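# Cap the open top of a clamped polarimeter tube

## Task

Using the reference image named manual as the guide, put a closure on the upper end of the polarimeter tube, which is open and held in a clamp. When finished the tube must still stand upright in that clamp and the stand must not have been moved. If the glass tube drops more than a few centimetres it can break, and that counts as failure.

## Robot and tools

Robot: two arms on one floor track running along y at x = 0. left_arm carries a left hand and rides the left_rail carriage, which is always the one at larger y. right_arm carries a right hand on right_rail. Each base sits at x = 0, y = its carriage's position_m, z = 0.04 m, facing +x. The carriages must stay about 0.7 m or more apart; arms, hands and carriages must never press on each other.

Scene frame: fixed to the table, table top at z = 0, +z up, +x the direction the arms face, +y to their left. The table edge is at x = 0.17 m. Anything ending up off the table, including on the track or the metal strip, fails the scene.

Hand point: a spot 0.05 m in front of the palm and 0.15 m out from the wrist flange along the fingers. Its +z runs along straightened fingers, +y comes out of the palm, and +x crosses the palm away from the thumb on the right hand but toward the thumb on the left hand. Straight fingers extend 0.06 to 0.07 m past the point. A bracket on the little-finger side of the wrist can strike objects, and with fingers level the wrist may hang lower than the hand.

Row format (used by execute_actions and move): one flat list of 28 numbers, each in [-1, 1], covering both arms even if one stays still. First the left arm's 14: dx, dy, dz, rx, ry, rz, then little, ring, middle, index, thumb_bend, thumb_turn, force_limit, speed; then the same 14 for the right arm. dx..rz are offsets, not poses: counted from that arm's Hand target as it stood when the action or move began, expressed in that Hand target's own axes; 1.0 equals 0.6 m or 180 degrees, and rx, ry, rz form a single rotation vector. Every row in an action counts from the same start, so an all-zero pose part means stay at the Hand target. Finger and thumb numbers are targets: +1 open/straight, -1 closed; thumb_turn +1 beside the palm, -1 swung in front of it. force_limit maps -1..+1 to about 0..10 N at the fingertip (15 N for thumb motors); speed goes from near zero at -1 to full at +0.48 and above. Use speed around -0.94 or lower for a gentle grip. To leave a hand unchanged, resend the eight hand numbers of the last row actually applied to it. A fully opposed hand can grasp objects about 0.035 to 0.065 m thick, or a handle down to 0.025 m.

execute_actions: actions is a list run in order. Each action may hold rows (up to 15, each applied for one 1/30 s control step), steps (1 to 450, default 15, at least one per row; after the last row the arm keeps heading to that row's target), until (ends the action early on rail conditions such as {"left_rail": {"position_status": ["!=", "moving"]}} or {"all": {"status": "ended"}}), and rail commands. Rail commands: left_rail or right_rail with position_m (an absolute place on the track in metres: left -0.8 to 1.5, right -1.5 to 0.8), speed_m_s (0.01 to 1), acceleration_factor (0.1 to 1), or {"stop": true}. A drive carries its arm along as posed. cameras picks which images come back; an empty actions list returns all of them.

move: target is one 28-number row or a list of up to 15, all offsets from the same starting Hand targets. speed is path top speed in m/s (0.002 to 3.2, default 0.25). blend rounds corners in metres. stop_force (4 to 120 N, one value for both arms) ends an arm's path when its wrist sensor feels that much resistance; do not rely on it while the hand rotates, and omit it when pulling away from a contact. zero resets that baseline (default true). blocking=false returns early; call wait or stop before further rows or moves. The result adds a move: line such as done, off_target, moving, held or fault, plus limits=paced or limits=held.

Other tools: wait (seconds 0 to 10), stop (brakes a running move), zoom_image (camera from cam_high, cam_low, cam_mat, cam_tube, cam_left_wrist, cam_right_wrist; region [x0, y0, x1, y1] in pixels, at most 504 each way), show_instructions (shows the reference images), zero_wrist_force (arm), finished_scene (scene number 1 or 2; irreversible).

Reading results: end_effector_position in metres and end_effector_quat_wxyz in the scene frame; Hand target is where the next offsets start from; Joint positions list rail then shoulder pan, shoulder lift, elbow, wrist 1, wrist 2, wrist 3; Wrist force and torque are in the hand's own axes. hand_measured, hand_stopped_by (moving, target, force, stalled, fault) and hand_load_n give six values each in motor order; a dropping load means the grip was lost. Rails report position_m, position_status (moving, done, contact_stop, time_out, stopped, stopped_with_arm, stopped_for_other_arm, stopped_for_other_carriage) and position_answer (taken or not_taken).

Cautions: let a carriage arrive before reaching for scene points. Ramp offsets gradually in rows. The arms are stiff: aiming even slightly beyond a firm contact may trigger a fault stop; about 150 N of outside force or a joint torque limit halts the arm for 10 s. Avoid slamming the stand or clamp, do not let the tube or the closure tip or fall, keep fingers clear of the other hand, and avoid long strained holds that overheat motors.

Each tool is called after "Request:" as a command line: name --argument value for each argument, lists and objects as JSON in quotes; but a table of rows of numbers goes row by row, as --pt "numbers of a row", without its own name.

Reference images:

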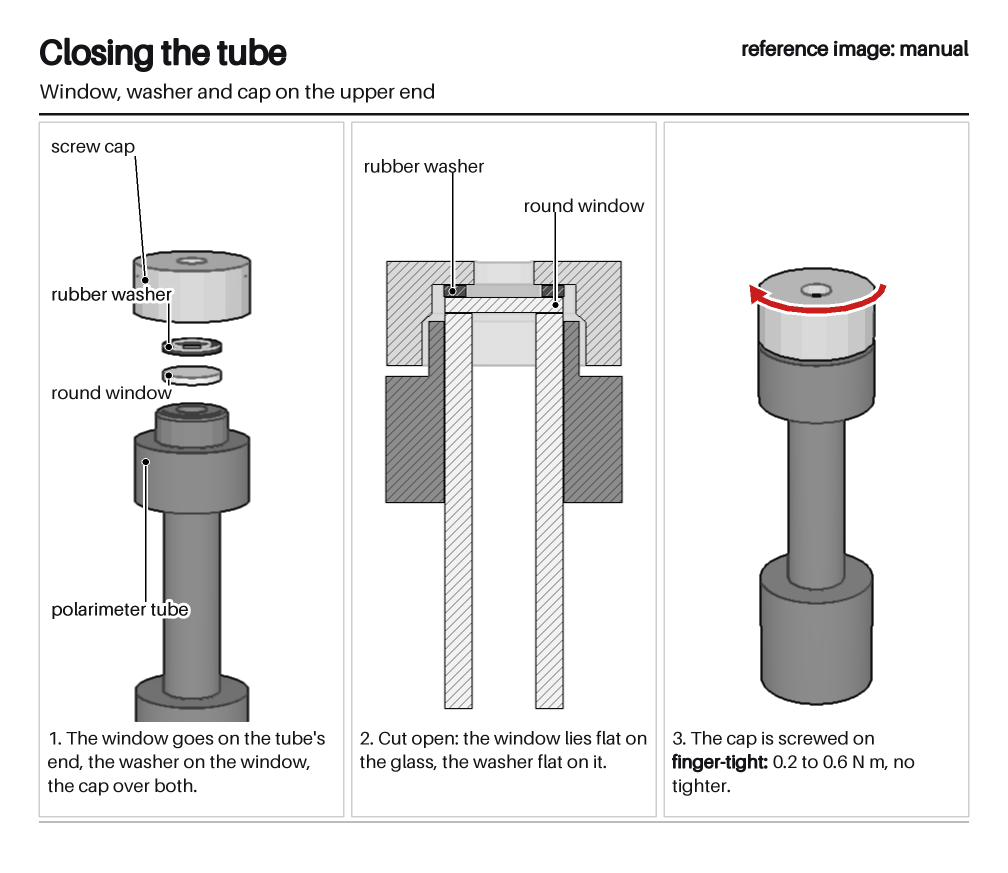

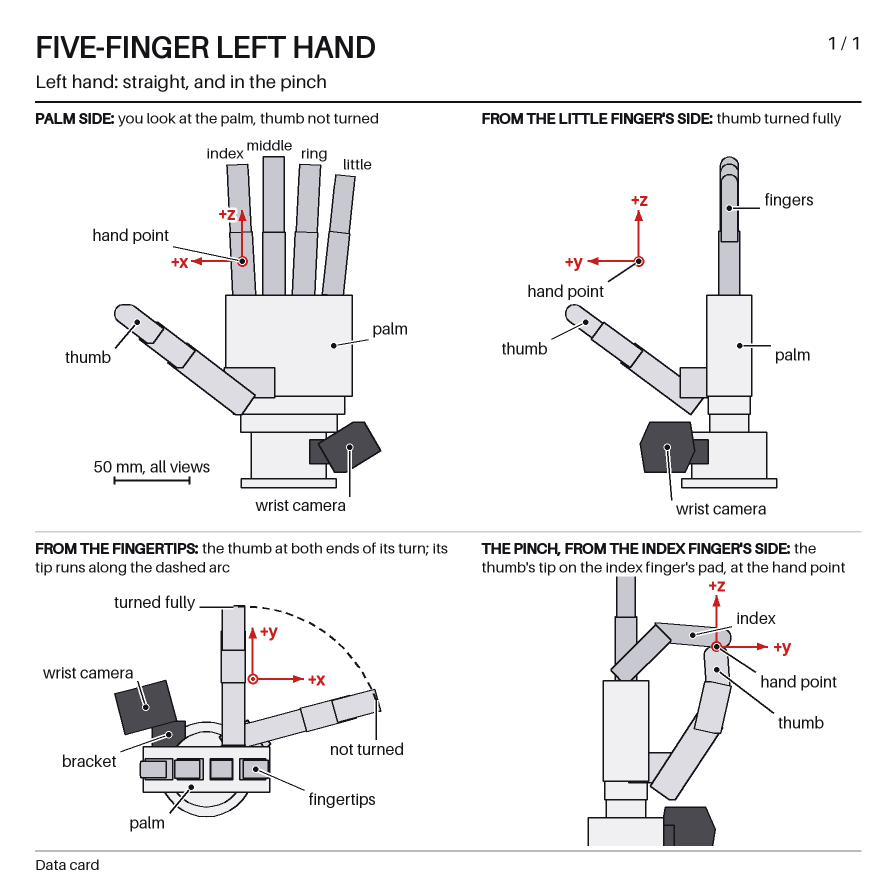

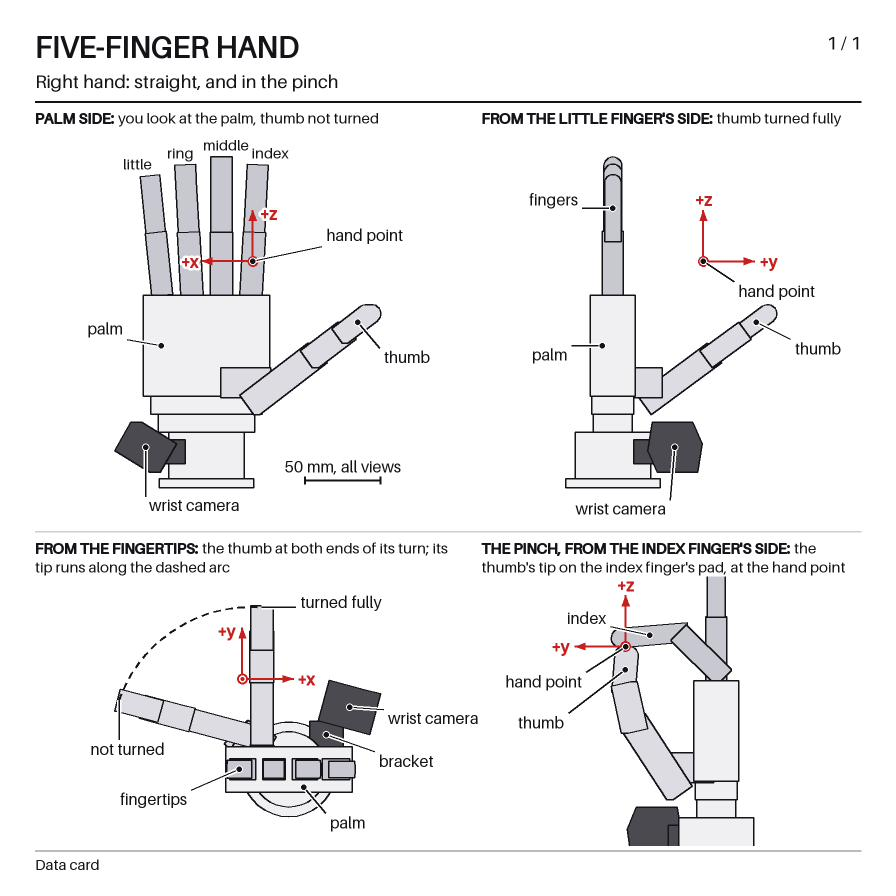

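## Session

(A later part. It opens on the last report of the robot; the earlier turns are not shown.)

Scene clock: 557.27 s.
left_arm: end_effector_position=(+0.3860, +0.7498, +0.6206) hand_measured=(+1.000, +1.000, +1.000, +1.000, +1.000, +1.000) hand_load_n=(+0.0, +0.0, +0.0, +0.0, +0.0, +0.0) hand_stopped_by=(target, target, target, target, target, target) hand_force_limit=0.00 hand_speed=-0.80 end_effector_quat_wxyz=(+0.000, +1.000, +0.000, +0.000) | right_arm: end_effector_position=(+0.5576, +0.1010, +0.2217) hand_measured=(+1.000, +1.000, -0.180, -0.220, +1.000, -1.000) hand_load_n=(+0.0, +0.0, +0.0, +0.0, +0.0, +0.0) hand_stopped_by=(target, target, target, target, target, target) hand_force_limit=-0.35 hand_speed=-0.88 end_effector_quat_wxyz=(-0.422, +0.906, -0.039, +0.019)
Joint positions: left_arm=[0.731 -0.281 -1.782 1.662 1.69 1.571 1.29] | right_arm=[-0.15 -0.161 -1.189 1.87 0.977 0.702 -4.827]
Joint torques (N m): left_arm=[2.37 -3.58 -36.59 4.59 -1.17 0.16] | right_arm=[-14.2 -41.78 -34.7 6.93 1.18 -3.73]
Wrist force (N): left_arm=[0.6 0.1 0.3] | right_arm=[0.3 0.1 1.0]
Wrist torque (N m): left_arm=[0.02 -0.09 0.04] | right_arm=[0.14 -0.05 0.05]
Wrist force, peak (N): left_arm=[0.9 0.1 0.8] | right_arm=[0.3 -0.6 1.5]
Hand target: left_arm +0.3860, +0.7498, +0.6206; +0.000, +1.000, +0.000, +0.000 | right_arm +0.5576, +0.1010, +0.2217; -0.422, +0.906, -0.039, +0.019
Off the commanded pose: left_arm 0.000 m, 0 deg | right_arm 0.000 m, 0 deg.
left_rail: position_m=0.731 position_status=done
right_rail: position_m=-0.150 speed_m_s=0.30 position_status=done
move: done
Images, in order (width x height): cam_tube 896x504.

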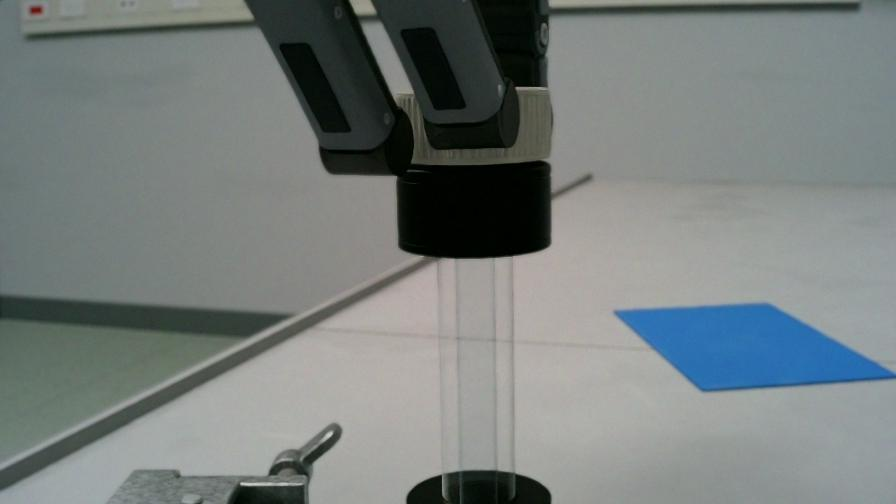

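Request:
execute_actions --actions '[{"rows":[[0,0,0,0,0,0,1,1,1,1,1,1,0,-0.8, 0,0,0,0,0,0,1,1,-0.18,-0.22,0.5,-1,-0.35,-0.92]],"steps":75},{"rows":[[0,0,0,0,0,0,1,1,1,1,1,1,0,-0.8, 0,0,0,0,0,0,1,1,-0.4,-0.4,0.5,-1,-0.3,-0.94]],"steps":25},{"rows":[[0,0,0,0,0,0,1,1,1,1,1,1,0,-0.8, 0,0,0,0,0,0,1,1,-0.4,-0.4,0.4,-1,1,-0.94]],"steps":30},{"rows":[[0,0,0,0,0,0,1,1,1,1,1,1,0,-0.8, 0,0,0,0,0,0,1,1,-0.6,-0.6,0.4,-1,1,-0.94]],"steps":30}]' --cameras '["cam_tube"]'

Request:
zoom_image --camera "cam_tube" --region '[500, 80, 560, 170]'

Scene clock: 563.87 s.
left_arm: end_effector_position=(+0.3860, +0.7498, +0.6206) hand_measured=(+1.000, +1.000, +1.000, +1.000, +1.000, +1.000) hand_load_n=(+0.0, +0.0, +0.0, +0.0, +0.0, +0.0) hand_stopped_by=(target, target, target, target, target, target) hand_force_limit=0.00 hand_speed=-0.80 end_effector_quat_wxyz=(+0.000, +1.000, +0.000, +0.000) | right_arm: end_effector_position=(+0.5576, +0.1010, +0.2217) hand_measured=(+1.000, +1.000, -0.224, -0.254, +0.708, -1.000) hand_load_n=(-0.5, -0.5, +10.0, +8.5, +16.5, +1.0) hand_stopped_by=(target, target, force, force, force, target) hand_force_limit=1.00 hand_speed=-0.94 end_effector_quat_wxyz=(-0.422, +0.906, -0.039, +0.019)
Joint positions: left_arm=[0.731 -0.281 -1.782 1.662 1.69 1.571 1.29] | right_arm=[-0.15 -0.161 -1.189 1.87 0.977 0.702 -4.828]
Joint torques (N m): left_arm=[1.46 -7.82 -36.07 4.74 -1.24 -0.1] | right_arm=[1.26 -49.74 -34.28 7.19 -3.96 -1.96]
Wrist force (N): left_arm=[0.9 0.1 0.5] | right_arm=[1.8 1.8 7.8]
Wrist torque (N m): left_arm=[0.00 -0.12 0.06] | right_arm=[0.10 -0.08 -0.02]
Wrist force, peak (N): left_arm=[0.8 0.0 0.8] | right_arm=[2.1 2.5 8.1]
Hand target: left_arm +0.3860, +0.7498, +0.6206; +0.000, +1.000, +0.000, +0.000 | right_arm +0.5576, +0.1010, +0.2217; -0.422, +0.906, -0.039, +0.019
Off the commanded pose: left_arm 0.000 m, 0 deg | right_arm 0.000 m, 0 deg.
left_rail: position_m=0.731 position_status=done
right_rail: position_m=-0.150 speed_m_s=0.30 position_status=done
Images, in order (width x height): cam_tube 896x504.

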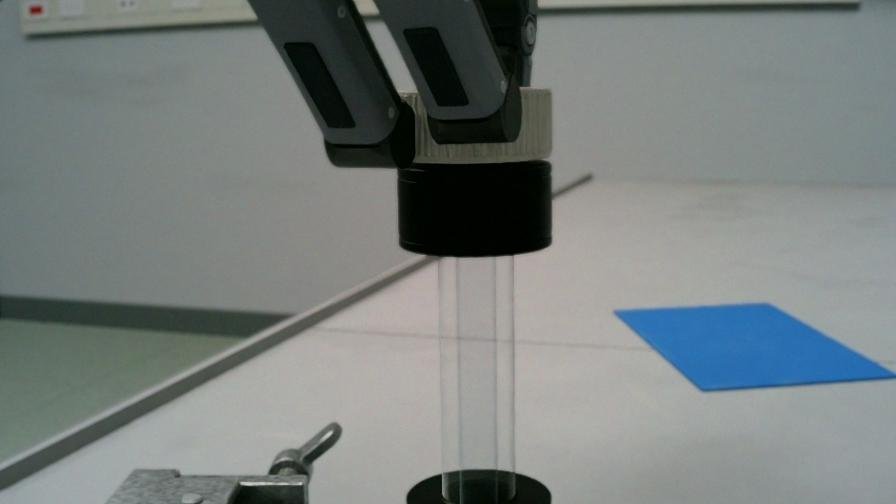

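Scaled by 5.600.

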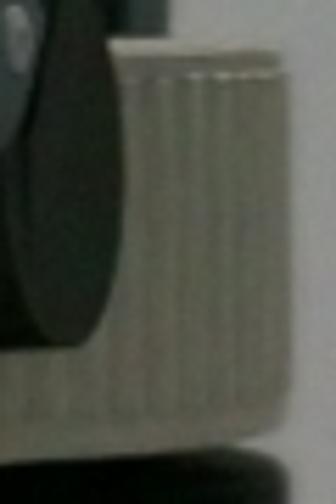

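Request:
move --pt "0 0 0 0 0 0 1 1 1 1 1 1 0 -0.8 0.008533 -0.001539 0.001940 0 0.06383 0.05358 1 1 -0.6 -0.6 0.4 -1 1 -0.94" --speed 0.08

Request:
move --pt "0 0 0 0 0 0 1 1 1 1 1 1 0 -0.8 0.008533 -0.001539 0.001940 0 0.06383 0.05358 1 1 -0.6 -0.6 0.4 -1 1 -0.94" --speed 0.08 --cameras '["cam_tube"]'

Request:
zoom_image --camera "cam_tube" --region '[385, 50, 565, 185]'

Scene clock: 566.43 s.
left_arm: end_effector_position=(+0.3860, +0.7498, +0.6206) hand_measured=(+1.000, +1.000, +1.000, +1.000, +1.000, +1.000) hand_load_n=(+0.0, +0.0, +0.0, +0.5, +0.0, +0.0) hand_stopped_by=(target, target, target, target, target, target) hand_force_limit=0.00 hand_speed=-0.80 end_effector_quat_wxyz=(+0.000, +1.000, +0.000, +0.000) | right_arm: end_effector_position=(+0.5628, +0.1020, +0.2217) hand_measured=(+1.000, +1.000, -0.224, -0.254, +0.708, -1.000) hand_load_n=(+0.0, +0.0, +11.0, +7.0, +17.5, -8.0) hand_stopped_by=(target, target, force, force, force, target) hand_force_limit=1.00 hand_speed=-0.94 end_effector_quat_wxyz=(-0.416, +0.893, -0.157, +0.074)
Joint positions: left_arm=[0.731 -0.281 -1.782 1.662 1.69 1.571 1.29] | right_arm=[-0.15 -0.169 -1.284 1.929 0.715 0.717 -4.437]
Joint torques (N m): left_arm=[0.71 -5.68 -36.69 4.63 -1.58 -0.03] | right_arm=[6.19 -71.65 -23.47 0.35 2.19 3.78]
Wrist force (N): left_arm=[0.6 -0.3 0.3] | right_arm=[-0.9 -3.0 4.9]
Wrist torque (N m): left_arm=[-0.06 -0.08 0.05] | right_arm=[0.13 -0.17 -0.42]
Wrist force, peak (N): left_arm=[0.9 -0.1 0.6] | right_arm=[2.2 2.3 7.9]
Hand target: left_arm +0.3860, +0.7498, +0.6206; +0.000, +1.000, +0.000, +0.000 | right_arm +0.5628, +0.1020, +0.2217; -0.416, +0.893, -0.157, +0.074
Off the commanded pose: left_arm 0.000 m, 0 deg | right_arm 0.000 m, 0 deg.
left_rail: position_m=0.731 position_status=done
right_rail: position_m=-0.150 speed_m_s=0.30 position_status=done
move: done

Scene clock: 568.67 s.
left_arm: end_effector_position=(+0.3860, +0.7498, +0.6206) hand_measured=(+1.000, +1.000, +1.000, +1.000, +1.000, +1.000) hand_load_n=(+0.0, +0.0, +0.0, +0.0, +0.0, +0.0) hand_stopped_by=(target, target, target, target, target, target) hand_force_limit=0.00 hand_speed=-0.80 end_effector_quat_wxyz=(+0.000, +1.000, +0.000, +0.000) | right_arm: end_effector_position=(+0.5681, +0.1017, +0.2216) hand_measured=(+1.000, +1.000, -0.224, -0.254, +0.708, -1.000) hand_load_n=(+0.0, +0.0, +9.5, +7.5, +17.0, -11.0) hand_stopped_by=(target, target, force, force, force, target) hand_force_limit=1.00 hand_speed=-0.94 end_effector_quat_wxyz=(-0.403, +0.864, -0.272, +0.127)
Joint positions: left_arm=[0.731 -0.281 -1.782 1.662 1.69 1.571 1.29] | right_arm=[-0.15 -0.156 -1.383 1.993 0.478 0.812 -4.063]
Joint torques (N m): left_arm=[1.96 -6.01 -36.35 4.91 -1.59 0.17] | right_arm=[8.19 -66.49 -21.3 3.1 1.57 3.87]
Wrist force (N): left_arm=[0.7 -0.1 0.4] | right_arm=[7.0 -2.7 5.5]
Wrist torque (N m): left_arm=[-0.04 -0.08 0.05] | right_arm=[0.24 -0.33 -0.43]
Wrist force, peak (N): left_arm=[0.9 -0.1 0.4] | right_arm=[6.9 -1.2 6.8]
Hand target: left_arm +0.3860, +0.7498, +0.6206; +0.000, +1.000, +0.000, +0.000 | right_arm +0.5681, +0.1017, +0.2216; -0.403, +0.864, -0.272, +0.127
Off the commanded pose: left_arm 0.000 m, 0 deg | right_arm 0.000 m, 0 deg.
left_rail: position_m=0.731 position_status=done
right_rail: position_m=-0.150 speed_m_s=0.30 position_status=done
move: done
Images, in order (width x height): cam_tube 896x504.

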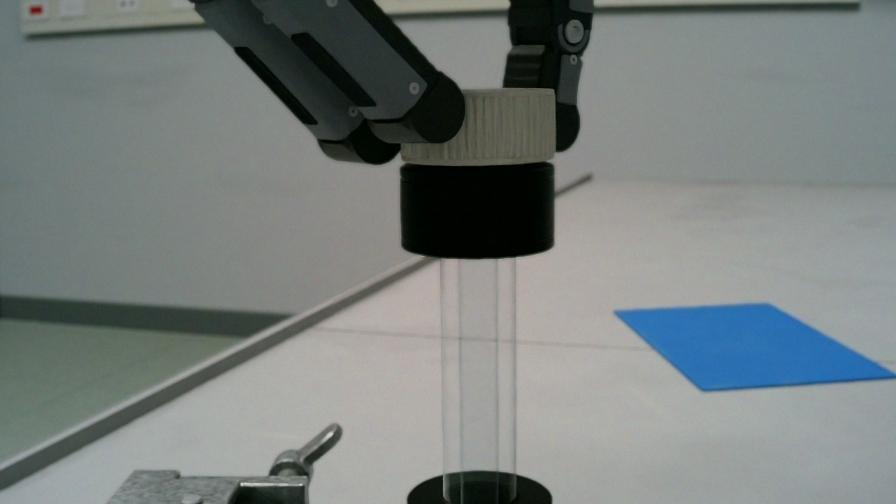

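Scaled by 2.800.

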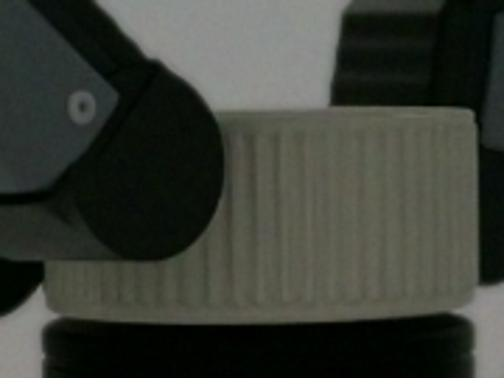

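Request:
wait --seconds 0.3

Request:
execute_actions --actions '[{"rows":[[0,0,0,0,0,0,1,1,1,1,1,1,0,-0.8, 0,0,0,0,0,0,1,1,-0.18,-0.22,1,-1,-0.35,-0.88]],"steps":50}]' --cameras '["cam_tube"]'

Request:
zoom_image --camera "cam_tube" --region '[385, 50, 565, 185]'

Request:
wait --seconds 0.3

Scene clock: 569.57 s.
left_arm: end_effector_position=(+0.3860, +0.7498, +0.6206) hand_measured=(+1.000, +1.000, +1.000, +1.000, +1.000, +1.000) hand_load_n=(+0.0, +0.0, +0.0, +0.0, +0.0, +0.0) hand_stopped_by=(target, target, target, target, target, target) hand_force_limit=0.00 hand_speed=-0.80 end_effector_quat_wxyz=(+0.000, +1.000, +0.000, +0.000) | right_arm: end_effector_position=(+0.5681, +0.1017, +0.2216) hand_measured=(+1.000, +1.000, -0.224, -0.254, +0.708, -1.000) hand_load_n=(+0.0, +0.0, +9.0, +8.0, +17.0, -11.0) hand_stopped_by=(target, target, force, force, force, target) hand_force_limit=1.00 hand_speed=-0.94 end_effector_quat_wxyz=(-0.403, +0.864, -0.272, +0.127)
Joint positions: left_arm=[0.731 -0.281 -1.782 1.662 1.69 1.571 1.29] | right_arm=[-0.15 -0.156 -1.383 1.993 0.478 0.812 -4.062]
Joint torques (N m): left_arm=[0.53 -4.6 -36.65 4.76 -1.18 0.14] | right_arm=[8.05 -66.47 -19.53 2.13 1.3 3.9]
Wrist force (N): left_arm=[0.6 -0.1 0.1] | right_arm=[6.9 -2.0 6.0]
Wrist torque (N m): left_arm=[-0.01 -0.08 0.04] | right_arm=[0.26 -0.31 -0.43]
Wrist force, peak (N): left_arm=[1.0 -0.3 0.4] | right_arm=[7.1 -1.4 6.6]
Hand target: left_arm +0.3860, +0.7498, +0.6206; +0.000, +1.000, +0.000, +0.000 | right_arm +0.5681, +0.1017, +0.2216; -0.403, +0.864, -0.272, +0.127
Off the commanded pose: left_arm 0.000 m, 0 deg | right_arm 0.000 m, 0 deg.
left_rail: position_m=0.731 position_status=done
right_rail: position_m=-0.150 speed_m_s=0.30 position_status=done
wait: 0.30 s; at rest from the start

Scene clock: 571.53 s.
left_arm: end_effector_position=(+0.3860, +0.7498, +0.6206) hand_measured=(+1.000, +1.000, +1.000, +1.000, +1.000, +1.000) hand_load_n=(+0.0, +0.0, +0.0, +0.0, +0.0, +0.0) hand_stopped_by=(target, target, target, target, target, target) hand_force_limit=0.00 hand_speed=-0.80 end_effector_quat_wxyz=(+0.000, +1.000, +0.000, +0.000) | right_arm: end_effector_position=(+0.5681, +0.1017, +0.2216) hand_measured=(+1.000, +1.000, -0.180, -0.220, +1.000, -1.000) hand_load_n=(+0.0, +0.0, +0.0, +0.0, +0.0, +0.0) hand_stopped_by=(target, target, target, target, target, target) hand_force_limit=-0.35 hand_speed=-0.88 end_effector_quat_wxyz=(-0.403, +0.864, -0.272, +0.127)
Joint positions: left_arm=[0.731 -0.281 -1.782 1.662 1.69 1.571 1.29] | right_arm=[-0.15 -0.156 -1.383 1.993 0.478 0.812 -4.062]
Joint torques (N m): left_arm=[0.26 -6.12 -36.67 4.49 -1.52 0.14] | right_arm=[0.82 -53.97 -38.67 2.12 -3.57 -0.75]
Wrist force (N): left_arm=[0.5 0.2 0.5] | right_arm=[0.4 0.1 1.1]
Wrist torque (N m): left_arm=[0.01 -0.06 0.03] | right_arm=[0.18 -0.05 -0.17]
Wrist force, peak (N): left_arm=[0.8 0.3 0.5] | right_arm=[7.1 -1.5 6.3]
Hand target: left_arm +0.3860, +0.7498, +0.6206; +0.000, +1.000, +0.000, +0.000 | right_arm +0.5681, +0.1017, +0.2216; -0.403, +0.864, -0.272, +0.127
Off the commanded pose: left_arm 0.000 m, 0 deg | right_arm 0.000 m, 0 deg.
left_rail: position_m=0.731 position_status=done
right_rail: position_m=-0.150 speed_m_s=0.30 position_status=done
Images, in order (width x height): cam_tube 896x504.

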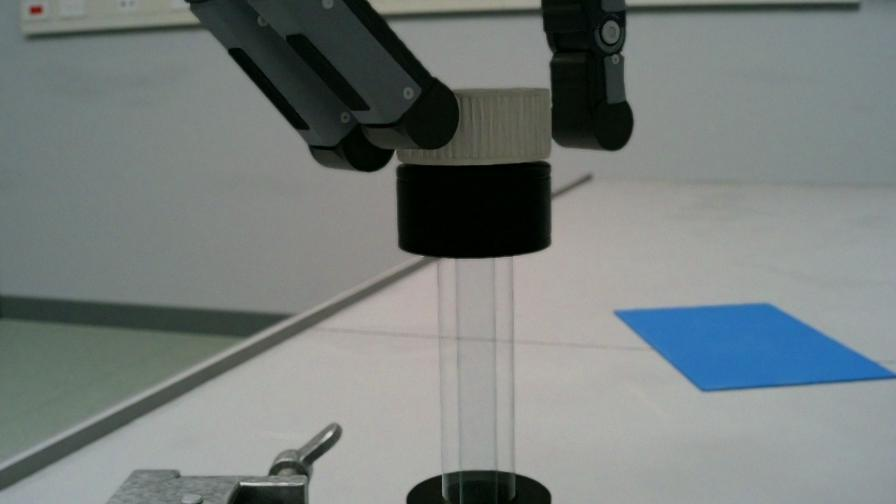

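Scaled by 2.800.

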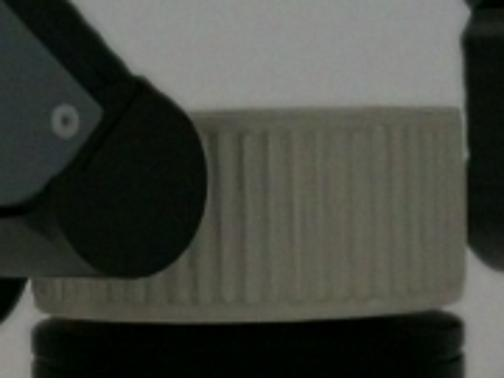

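Scene clock: 571.83 s.
left_arm: end_effector_position=(+0.3860, +0.7498, +0.6206) hand_measured=(+1.000, +1.000, +1.000, +1.000, +1.000, +1.000) hand_load_n=(+0.0, +0.0, +0.0, +0.0, +0.0, +0.0) hand_stopped_by=(target, target, target, target, target, target) hand_force_limit=0.00 hand_speed=-0.80 end_effector_quat_wxyz=(+0.000, +1.000, +0.000, +0.000) | right_arm: end_effector_position=(+0.5681, +0.1017, +0.2216) hand_measured=(+1.000, +1.000, -0.180, -0.220, +1.000, -1.000) hand_load_n=(+0.0, +0.0, +0.0, +0.0, +0.0, +0.0) hand_stopped_by=(target, target, target, target, target, target) hand_force_limit=-0.35 hand_speed=-0.88 end_effector_quat_wxyz=(-0.403, +0.864, -0.272, +0.127)
Joint positions: left_arm=[0.731 -0.281 -1.782 1.662 1.69 1.571 1.29] | right_arm=[-0.15 -0.156 -1.383 1.993 0.478 0.812 -4.062]
Joint torques (N m): left_arm=[1.61 -6.58 -36.98 4.54 -1.2 -0.25] | right_arm=[-1.11 -53.5 -36.81 1.48 -3.57 -1.34]
Wrist force (N): left_arm=[0.7 0.1 0.7] | right_arm=[0.6 0.0 1.0]
Wrist torque (N m): left_arm=[-0.01 -0.07 0.04] | right_arm=[0.17 -0.08 -0.16]
Wrist force, peak (N): left_arm=[0.7 0.1 0.7] | right_arm=[0.7 0.3 0.9]
Hand target: left_arm +0.3860, +0.7498, +0.6206; +0.000, +1.000, +0.000, +0.000 | right_arm +0.5681, +0.1017, +0.2216; -0.403, +0.864, -0.272, +0.127
Off the commanded pose: left_arm 0.000 m, 0 deg | right_arm 0.000 m, 0 deg.
left_rail: position_m=0.731 position_status=done
right_rail: position_m=-0.150 speed_m_s=0.30 position_status=done
wait: 0.30 s

Request:
zoom_image --camera "cam_tube" --region '[460, 80, 560, 170]'

Scaled by 5.040.
This view is cut from an older image: the scene may have changed since it was taken.

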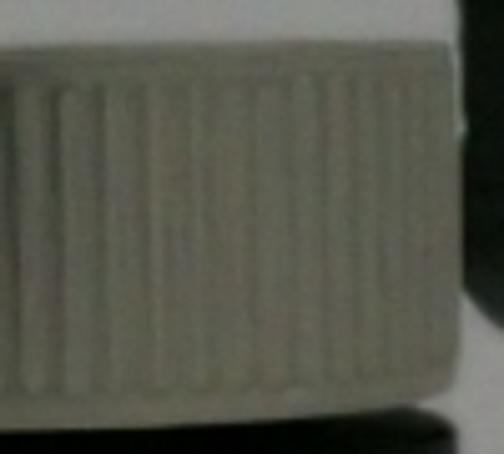

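Request:
move --pt "0 0 0 0 0 0 1 1 1 1 1 1 0 -0.8 0.000333 -0.003537 0.004213 0 0 0 1 1 -0.18 -0.22 1 -1 -0.35 -0.88" --pt "0 0 0 0 0 0 1 1 1 1 1 1 0 -0.8 0.014095 -0.005074 0.006045 0 0.08511 0.07144 1 1 -0.18 -0.22 1 -1 -0.35 -0.88" --pt "0 0 0 0 0 0 1 1 1 1 1 1 0 -0.8 0.031088 -0.002625 0.003127 0 0.1915 0.16075 1 1 -0.18 -0.22 1 -1 -0.35 -0.88" --pt "0 0 0 0 0 0 1 1 1 1 1 1 0 -0.8 0.026375 0.000406 -0.000484 0 0.1915 0.16075 1 1 -0.18 -0.22 1 -1 -0.35 -0.88" --speed '[0.03,0.3,0.3,0.02]' --blend '[0.001,0.002,0.001,0]'

Request:
execute_actions --actions '[{"rows":[[0,0,0,0,0,0,1,1,1,1,1,1,0,-0.8, 0,0,0,0,0,0,1,1,-0.18,-0.22,0.5,-1,-0.35,-0.92]],"steps":75},{"rows":[[0,0,0,0,0,0,1,1,1,1,1,1,0,-0.8, 0,0,0,0,0,0,1,1,-0.4,-0.4,0.5,-1,-0.3,-0.94]],"steps":25}]' --cameras '["cam_tube"]'

Request:
zoom_image --camera "cam_tube" --region '[385, 75, 565, 175]'

Scene clock: 578.57 s.
left_arm: end_effector_position=(+0.3860, +0.7498, +0.6206) hand_measured=(+1.000, +1.000, +1.000, +1.000, +1.000, +1.000) hand_load_n=(+0.0, +0.0, +0.0, +0.0, +0.0, +0.0) hand_stopped_by=(target, target, target, target, target, target) hand_force_limit=0.00 hand_speed=-0.80 end_effector_quat_wxyz=(+0.000, +1.000, +0.000, +0.000) | right_arm: end_effector_position=(+0.5809, +0.0923, +0.2216) hand_measured=(+1.000, +1.000, -0.180, -0.220, +1.000, -1.000) hand_load_n=(+0.0, +0.0, +0.5, +0.5, +0.0, +0.0) hand_stopped_by=(target, target, target, target, target, target) hand_force_limit=-0.35 hand_speed=-0.88 end_effector_quat_wxyz=(-0.324, +0.694, -0.582, +0.272)
Joint positions: left_arm=[0.731 -0.281 -1.782 1.662 1.69 1.571 1.29] | right_arm=[-0.15 0.021 -1.54 2.097 0.146 1.453 -3.241]
Joint torques (N m): left_arm=[0.12 -6.41 -36.39 4.83 -1.35 -0.18] | right_arm=[7.91 -52.28 -26.19 -0.99 2.87 3.89]
Wrist force (N): left_arm=[0.5 0.3 0.5] | right_arm=[0.1 -1.1 1.6]
Wrist torque (N m): left_arm=[0.03 -0.06 0.02] | right_arm=[0.11 -0.02 -0.28]
Wrist force, peak (N): left_arm=[1.2 0.0 0.4] | right_arm=[0.1 -1.1 1.6]
Hand target: left_arm +0.3860, +0.7498, +0.6206; +0.000, +1.000, +0.000, +0.000 | right_arm +0.5809, +0.0923, +0.2216; -0.324, +0.694, -0.582, +0.272
Off the commanded pose: left_arm 0.000 m, 0 deg | right_arm 0.000 m, 0 deg.
left_rail: position_m=0.731 position_status=done
right_rail: position_m=-0.150 speed_m_s=0.30 position_status=done
move: done

Scene clock: 582.10 s.
left_arm: end_effector_position=(+0.3860, +0.7498, +0.6206) hand_measured=(+1.000, +1.000, +1.000, +1.000, +1.000, +1.000) hand_load_n=(+0.0, +0.0, +0.0, +0.0, +0.0, +0.0) hand_stopped_by=(target, target, target, target, target, target) hand_force_limit=0.00 hand_speed=-0.80 end_effector_quat_wxyz=(+0.000, +1.000, +0.000, +0.000) | right_arm: end_effector_position=(+0.5809, +0.0923, +0.2216) hand_measured=(+1.000, +1.000, -0.190, -0.230, +0.718, -1.000) hand_load_n=(+0.0, +0.0, +3.5, +4.5, +6.5, +0.0) hand_stopped_by=(target, target, force, force, force, target) hand_force_limit=-0.30 hand_speed=-0.94 end_effector_quat_wxyz=(-0.324, +0.694, -0.582, +0.272)
Joint positions: left_arm=[0.731 -0.281 -1.782 1.662 1.69 1.571 1.29] | right_arm=[-0.15 0.021 -1.54 2.097 0.146 1.453 -3.241]
Joint torques (N m): left_arm=[0.68 -6.38 -36.44 4.75 -1.19 0.15] | right_arm=[8.26 -55.15 -29.84 1.29 2.15 3.47]
Wrist force (N): left_arm=[0.7 0.0 0.3] | right_arm=[0.1 0.1 3.7]
Wrist torque (N m): left_arm=[0.00 -0.10 0.05] | right_arm=[0.15 -0.04 -0.27]
Wrist force, peak (N): left_arm=[0.9 0.0 0.7] | right_arm=[-0.1 0.5 4.5]
Hand target: left_arm +0.3860, +0.7498, +0.6206; +0.000, +1.000, +0.000, +0.000 | right_arm +0.5809, +0.0923, +0.2216; -0.324, +0.694, -0.582, +0.272
Off the commanded pose: left_arm 0.000 m, 0 deg | right_arm 0.000 m, 0 deg.
left_rail: position_m=0.731 position_status=done
right_rail: position_m=-0.150 speed_m_s=0.30 position_status=done
Images, in order (width x height): cam_tube 896x504.

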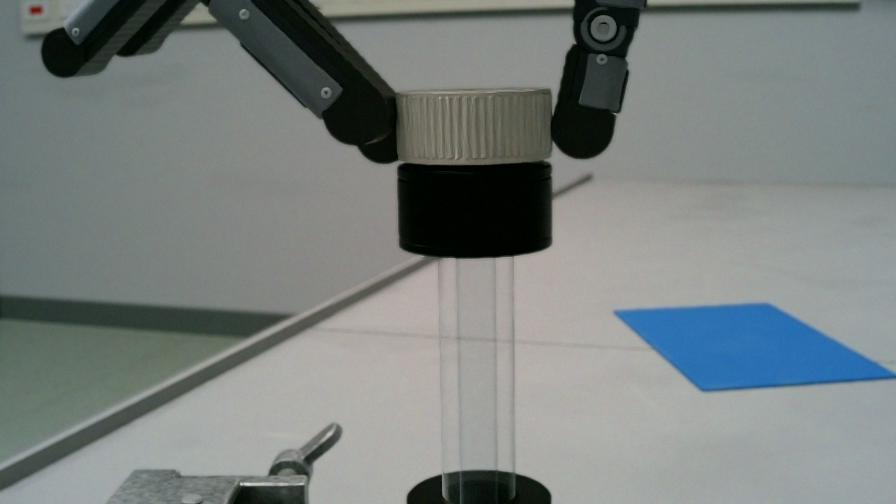

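Scaled by 2.800.

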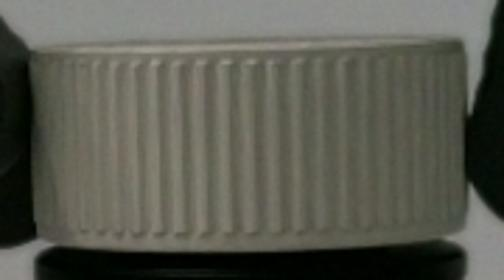

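Request:
execute_actions --actions '[{"rows":[[0,0,0,0,0,0,1,1,1,1,1,1,0,-0.8, 0,0,0,0,0,0,1,1,-0.4,-0.4,0.4,-1,1,-0.94]],"steps":30},{"rows":[[0,0,0,0,0,0,1,1,1,1,1,1,0,-0.8, 0,0,0,0,0,0,1,1,-0.6,-0.6,0.4,-1,1,-0.94]],"steps":30}]' --cameras '["cam_tube"]'

Request:
zoom_image --camera "cam_tube" --region '[385, 75, 565, 175]'

Request:
zoom_image --camera "cam_tube" --region '[420, 90, 490, 160]'

Scene clock: 584.57 s.
left_arm: end_effector_position=(+0.3860, +0.7498, +0.6206) hand_measured=(+1.000, +1.000, +1.000, +1.000, +1.000, +1.000) hand_load_n=(+0.0, +0.0, +0.0, +0.0, +0.0, -0.5) hand_stopped_by=(target, target, target, target, target, target) hand_force_limit=0.00 hand_speed=-0.80 end_effector_quat_wxyz=(+0.000, +1.000, +0.000, +0.000) | right_arm: end_effector_position=(+0.5809, +0.0923, +0.2216) hand_measured=(+1.000, +1.000, -0.212, -0.244, +0.696, -1.000) hand_load_n=(+0.0, +0.0, +10.5, +10.0, +17.0, +1.5) hand_stopped_by=(target, target, force, force, force, target) hand_force_limit=1.00 hand_speed=-0.94 end_effector_quat_wxyz=(-0.324, +0.694, -0.582, +0.272)
Joint positions: left_arm=[0.731 -0.281 -1.782 1.662 1.69 1.571 1.29] | right_arm=[-0.15 0.021 -1.54 2.097 0.146 1.453 -3.241]
Joint torques (N m): left_arm=[0.33 -5.74 -36.22 4.67 -1.48 0.14] | right_arm=[6.07 -55.59 -36.64 2.54 0.21 3.49]
Wrist force (N): left_arm=[0.6 0.0 0.2] | right_arm=[2.0 1.1 7.3]
Wrist torque (N m): left_arm=[-0.01 -0.07 0.04] | right_arm=[0.16 -0.11 -0.28]
Wrist force, peak (N): left_arm=[0.9 0.2 0.6] | right_arm=[1.8 2.0 8.6]
Hand target: left_arm +0.3860, +0.7498, +0.6206; +0.000, +1.000, +0.000, +0.000 | right_arm +0.5809, +0.0923, +0.2216; -0.324, +0.694, -0.582, +0.272
Off the commanded pose: left_arm 0.000 m, 0 deg | right_arm 0.000 m, 0 deg.
left_rail: position_m=0.731 position_status=done
right_rail: position_m=-0.150 speed_m_s=0.30 position_status=done
Images, in order (width x height): cam_tube 896x504.

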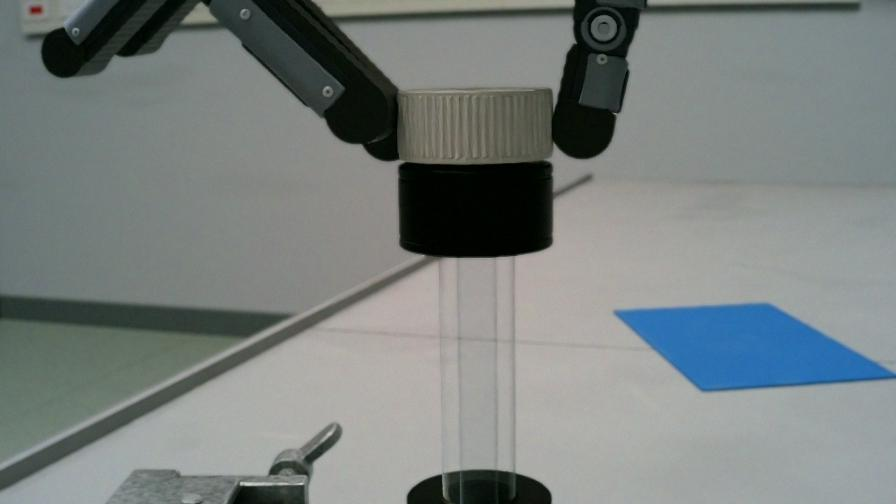

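Scaled by 2.800.

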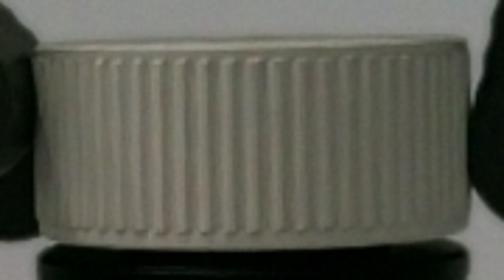

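Scaled by 7.200.

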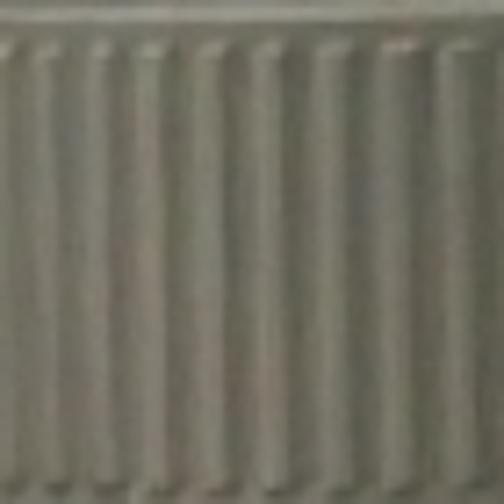

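Request:
move --pt "0 0 0 0 0 0 1 1 1 1 1 1 0 -0.8 0.0022075 -0.000564 0.000672 0 0.017022 0.014289 1 1 -0.6 -0.6 0.4 -1 1 -0.94" --speed 0.05 --cameras '["cam_tube"]'

Request:
zoom_image --camera "cam_tube" --region '[420, 90, 490, 160]'

Scene clock: 586.17 s.
left_arm: end_effector_position=(+0.3860, +0.7498, +0.6206) hand_measured=(+1.000, +1.000, +1.000, +1.000, +1.000, +1.000) hand_load_n=(+0.0, +0.0, +0.0, +0.0, +0.0, +0.0) hand_stopped_by=(target, target, target, target, target, target) hand_force_limit=0.00 hand_speed=-0.80 end_effector_quat_wxyz=(+0.000, +1.000, +0.000, +0.000) | right_arm: end_effector_position=(+0.5816, +0.0911, +0.2216) hand_measured=(+1.000, +1.000, -0.212, -0.244, +0.696, -1.000) hand_load_n=(+0.0, +0.0, +8.0, +8.5, +17.0, -5.5) hand_stopped_by=(target, target, force, force, force, target) hand_force_limit=1.00 hand_speed=-0.94 end_effector_quat_wxyz=(-0.314, +0.674, -0.606, +0.283)
Joint positions: left_arm=[0.731 -0.281 -1.782 1.662 1.69 1.571 1.29] | right_arm=[-0.15 0.045 -1.539 2.095 0.142 1.524 -3.181]
Joint torques (N m): left_arm=[1.66 -6.73 -36.21 4.79 -1.5 -0.05] | right_arm=[6.81 -20.66 -40.26 -0.54 1.98 3.37]
Wrist force (N): left_arm=[0.5 0.0 0.3] | right_arm=[0.9 0.0 6.4]
Wrist torque (N m): left_arm=[0.01 -0.07 0.04] | right_arm=[0.24 -0.13 -0.42]
Wrist force, peak (N): left_arm=[0.7 -0.4 0.7] | right_arm=[1.7 1.9 8.6]
Hand target: left_arm +0.3860, +0.7498, +0.6206; +0.000, +1.000, +0.000, +0.000 | right_arm +0.5816, +0.0911, +0.2216; -0.314, +0.674, -0.606, +0.283
Off the commanded pose: left_arm 0.000 m, 0 deg | right_arm 0.000 m, 0 deg.
left_rail: position_m=0.731 position_status=done
right_rail: position_m=-0.150 speed_m_s=0.30 position_status=done
move: done
Images, in order (width x height): cam_tube 896x504.

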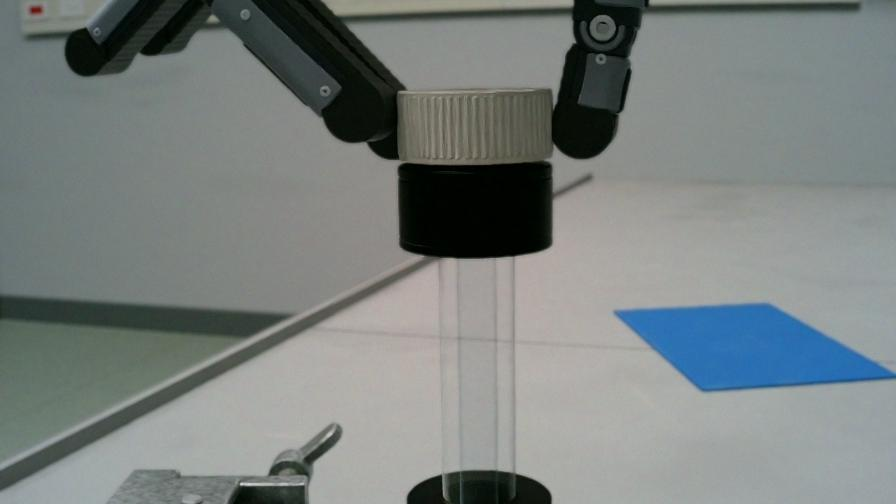

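Scaled by 7.200.

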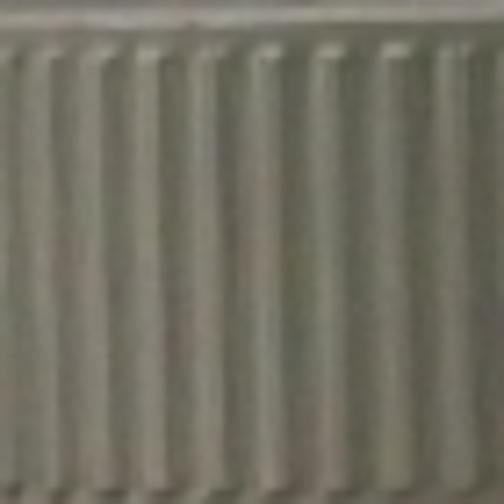

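Request:
move --pt "0 0 0 0 0 0 1 1 1 1 1 1 0 -0.8 0.0022075 -0.000564 0.000672 0 0.017022 0.014289 1 1 -0.6 -0.6 0.4 -1 1 -0.94" --speed 0.05 --cameras '["cam_tube"]'

Request:
zoom_image --camera "cam_tube" --region '[420, 90, 490, 160]'

Scene clock: 587.83 s.
left_arm: end_effector_position=(+0.3860, +0.7498, +0.6206) hand_measured=(+1.000, +1.000, +1.000, +1.000, +1.000, +1.000) hand_load_n=(+0.0, +0.0, +0.0, +0.0, +0.0, +0.0) hand_stopped_by=(target, target, target, target, target, target) hand_force_limit=0.00 hand_speed=-0.80 end_effector_quat_wxyz=(+0.000, +1.000, +0.000, +0.000) | right_arm: end_effector_position=(+0.5823, +0.0898, +0.2216) hand_measured=(+1.000, +1.000, -0.212, -0.244, +0.696, -1.000) hand_load_n=(+0.0, +0.0, +7.5, +8.5, +17.0, -7.5) hand_stopped_by=(target, target, force, force, force, target) hand_force_limit=1.00 hand_speed=-0.94 end_effector_quat_wxyz=(-0.304, +0.652, -0.629, +0.294)
Joint positions: left_arm=[0.731 -0.281 -1.782 1.662 1.69 1.571 1.29] | right_arm=[-0.15 0.068 -1.535 2.091 0.142 1.596 -3.121]
Joint torques (N m): left_arm=[1.38 -6.02 -36.82 4.97 -1.27 0.01] | right_arm=[10.45 -18.18 -38.88 5.14 2.95 3.33]
Wrist force (N): left_arm=[0.6 0.2 0.4] | right_arm=[1.2 -1.4 4.9]
Wrist torque (N m): left_arm=[0.03 -0.08 0.04] | right_arm=[0.10 -0.20 -0.43]
Wrist force, peak (N): left_arm=[0.9 -0.6 0.7] | right_arm=[1.0 -0.2 6.5]
Hand target: left_arm +0.3860, +0.7498, +0.6206; +0.000, +1.000, +0.000, +0.000 | right_arm +0.5823, +0.0898, +0.2216; -0.304, +0.652, -0.629, +0.294
Off the commanded pose: left_arm 0.000 m, 0 deg | right_arm 0.000 m, 0 deg.
left_rail: position_m=0.731 position_status=done
right_rail: position_m=-0.150 speed_m_s=0.30 position_status=done
move: done
Images, in order (width x height): cam_tube 896x504.

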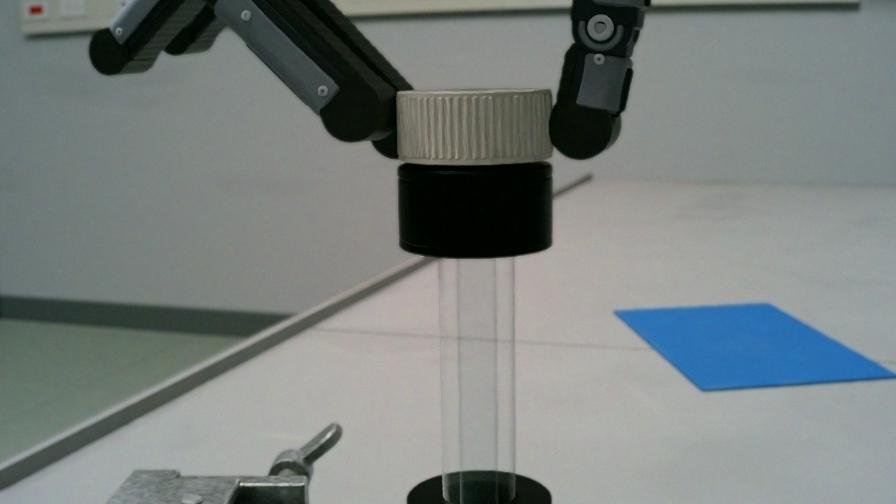

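Scaled by 7.200.

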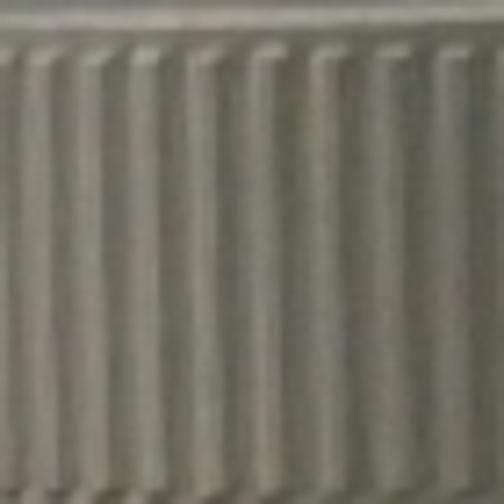

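Request:
move --pt "0 0 0 0 0 0 1 1 1 1 1 1 0 -0.8 0.0022075 -0.000564 0.000672 0 0.017022 0.014289 1 1 -0.6 -0.6 0.4 -1 1 -0.94" --speed 0.05 --cameras '["cam_tube"]'

Request:
zoom_image --camera "cam_tube" --region '[420, 90, 490, 160]'

Scene clock: 589.27 s.
left_arm: end_effector_position=(+0.3860, +0.7498, +0.6206) hand_measured=(+1.000, +1.000, +1.000, +1.000, +1.000, +1.000) hand_load_n=(+0.0, +0.0, +0.0, +0.0, +0.0, +0.0) hand_stopped_by=(target, target, target, target, target, target) hand_force_limit=0.00 hand_speed=-0.80 end_effector_quat_wxyz=(+0.000, +1.000, +0.000, +0.000) | right_arm: end_effector_position=(+0.5829, +0.0885, +0.2216) hand_measured=(+1.000, +1.000, -0.212, -0.244, +0.696, -1.000) hand_load_n=(+0.0, +0.0, +8.5, +8.0, +17.5, -8.0) hand_stopped_by=(target, target, force, force, force, target) hand_force_limit=1.00 hand_speed=-0.94 end_effector_quat_wxyz=(-0.294, +0.630, -0.652, +0.304)
Joint positions: left_arm=[0.731 -0.281 -1.782 1.662 1.69 1.571 1.29] | right_arm=[-0.15 0.092 -1.529 2.085 0.145 1.668 -3.06]
Joint torques (N m): left_arm=[0.11 -6.14 -36.38 4.93 -1.29 0.01] | right_arm=[6.65 -19.76 -38.52 5.03 3.46 3.38]
Wrist force (N): left_arm=[0.9 -0.1 0.6] | right_arm=[-1.1 -1.8 4.4]
Wrist torque (N m): left_arm=[-0.04 -0.11 0.06] | right_arm=[0.11 -0.14 -0.45]
Wrist force, peak (N): left_arm=[0.8 0.2 0.8] | right_arm=[1.3 -1.2 5.1]
Hand target: left_arm +0.3860, +0.7498, +0.6206; +0.000, +1.000, +0.000, +0.000 | right_arm +0.5829, +0.0885, +0.2216; -0.294, +0.630, -0.652, +0.304
Off the commanded pose: left_arm 0.000 m, 0 deg | right_arm 0.000 m, 0 deg.
left_rail: position_m=0.731 position_status=done
right_rail: position_m=-0.150 speed_m_s=0.30 position_status=done
move: done
Images, in order (width x height): cam_tube 896x504.

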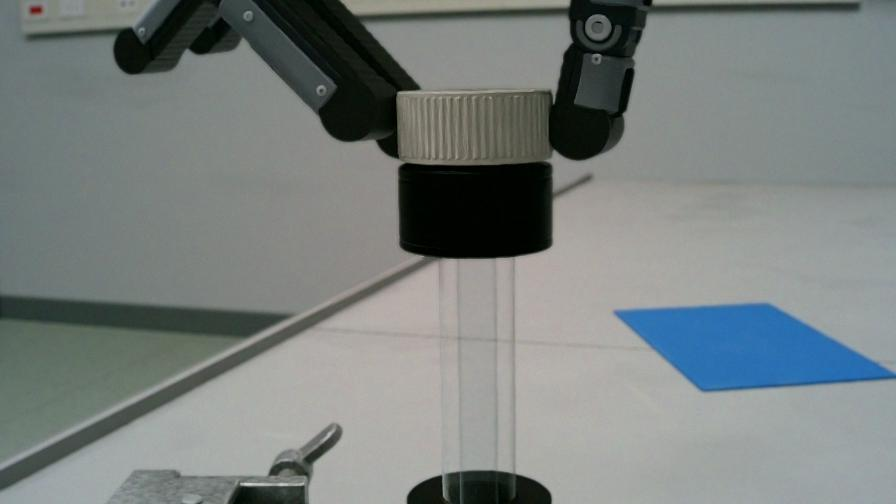

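Scaled by 7.200.

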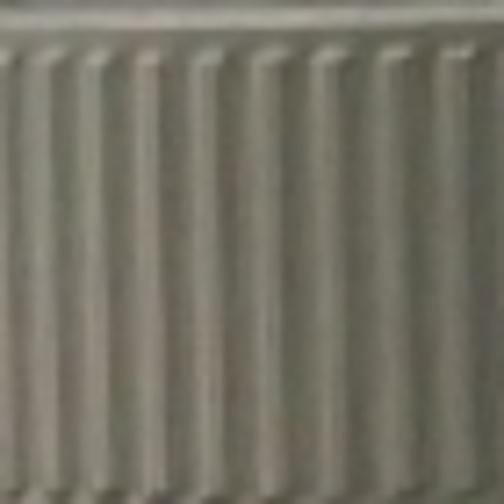

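Request:
execute_actions --actions '[{"rows":[[0,0,0,0,0,0,1,1,1,1,1,1,0,-0.8, 0,0,0,0,0,0,1,1,-0.8,-0.8,0.4,-1,1,-0.8]],"steps":20}]'

Scene clock: 590.87 s.
left_arm: end_effector_position=(+0.3860, +0.7498, +0.6206) hand_measured=(+1.000, +1.000, +1.000, +1.000, +1.000, +1.000) hand_load_n=(+0.0, +0.0, +0.0, +0.0, +0.0, +0.0) hand_stopped_by=(target, target, target, target, target, target) hand_force_limit=0.00 hand_speed=-0.80 end_effector_quat_wxyz=(+0.000, +1.000, +0.000, +0.000) | right_arm: end_effector_position=(+0.5829, +0.0885, +0.2216) hand_measured=(+1.000, +1.000, -0.222, -0.256, +0.696, -1.000) hand_load_n=(+0.0, +0.0, +10.5, +12.5, +19.0, -8.0) hand_stopped_by=(target, target, force, force, force, target) hand_force_limit=1.00 hand_speed=-0.80 end_effector_quat_wxyz=(-0.294, +0.630, -0.652, +0.304)
Joint positions: left_arm=[0.731 -0.281 -1.782 1.662 1.69 1.571 1.29] | right_arm=[-0.15 0.093 -1.529 2.085 0.145 1.668 -3.06]
Joint torques (N m): left_arm=[1.6 -6.94 -36.12 4.62 -1.45 -0.15] | right_arm=[9.78 -21.79 -38.54 5.11 2.11 3.78]
Wrist force (N): left_arm=[0.5 0.2 0.6] | right_arm=[-0.3 -1.2 7.6]
Wrist torque (N m): left_arm=[0.01 -0.05 0.03] | right_arm=[0.16 -0.19 -0.42]
Wrist force, peak (N): left_arm=[0.9 -0.2 0.5] | right_arm=[-0.5 -1.1 8.6]
Hand target: left_arm +0.3860, +0.7498, +0.6206; +0.000, +1.000, +0.000, +0.000 | right_arm +0.5829, +0.0885, +0.2216; -0.294, +0.630, -0.652, +0.304
Off the commanded pose: left_arm 0.000 m, 0 deg | right_arm 0.000 m, 0 deg.
left_rail: position_m=0.731 position_status=done
right_rail: position_m=-0.150 speed_m_s=0.30 position_status=done


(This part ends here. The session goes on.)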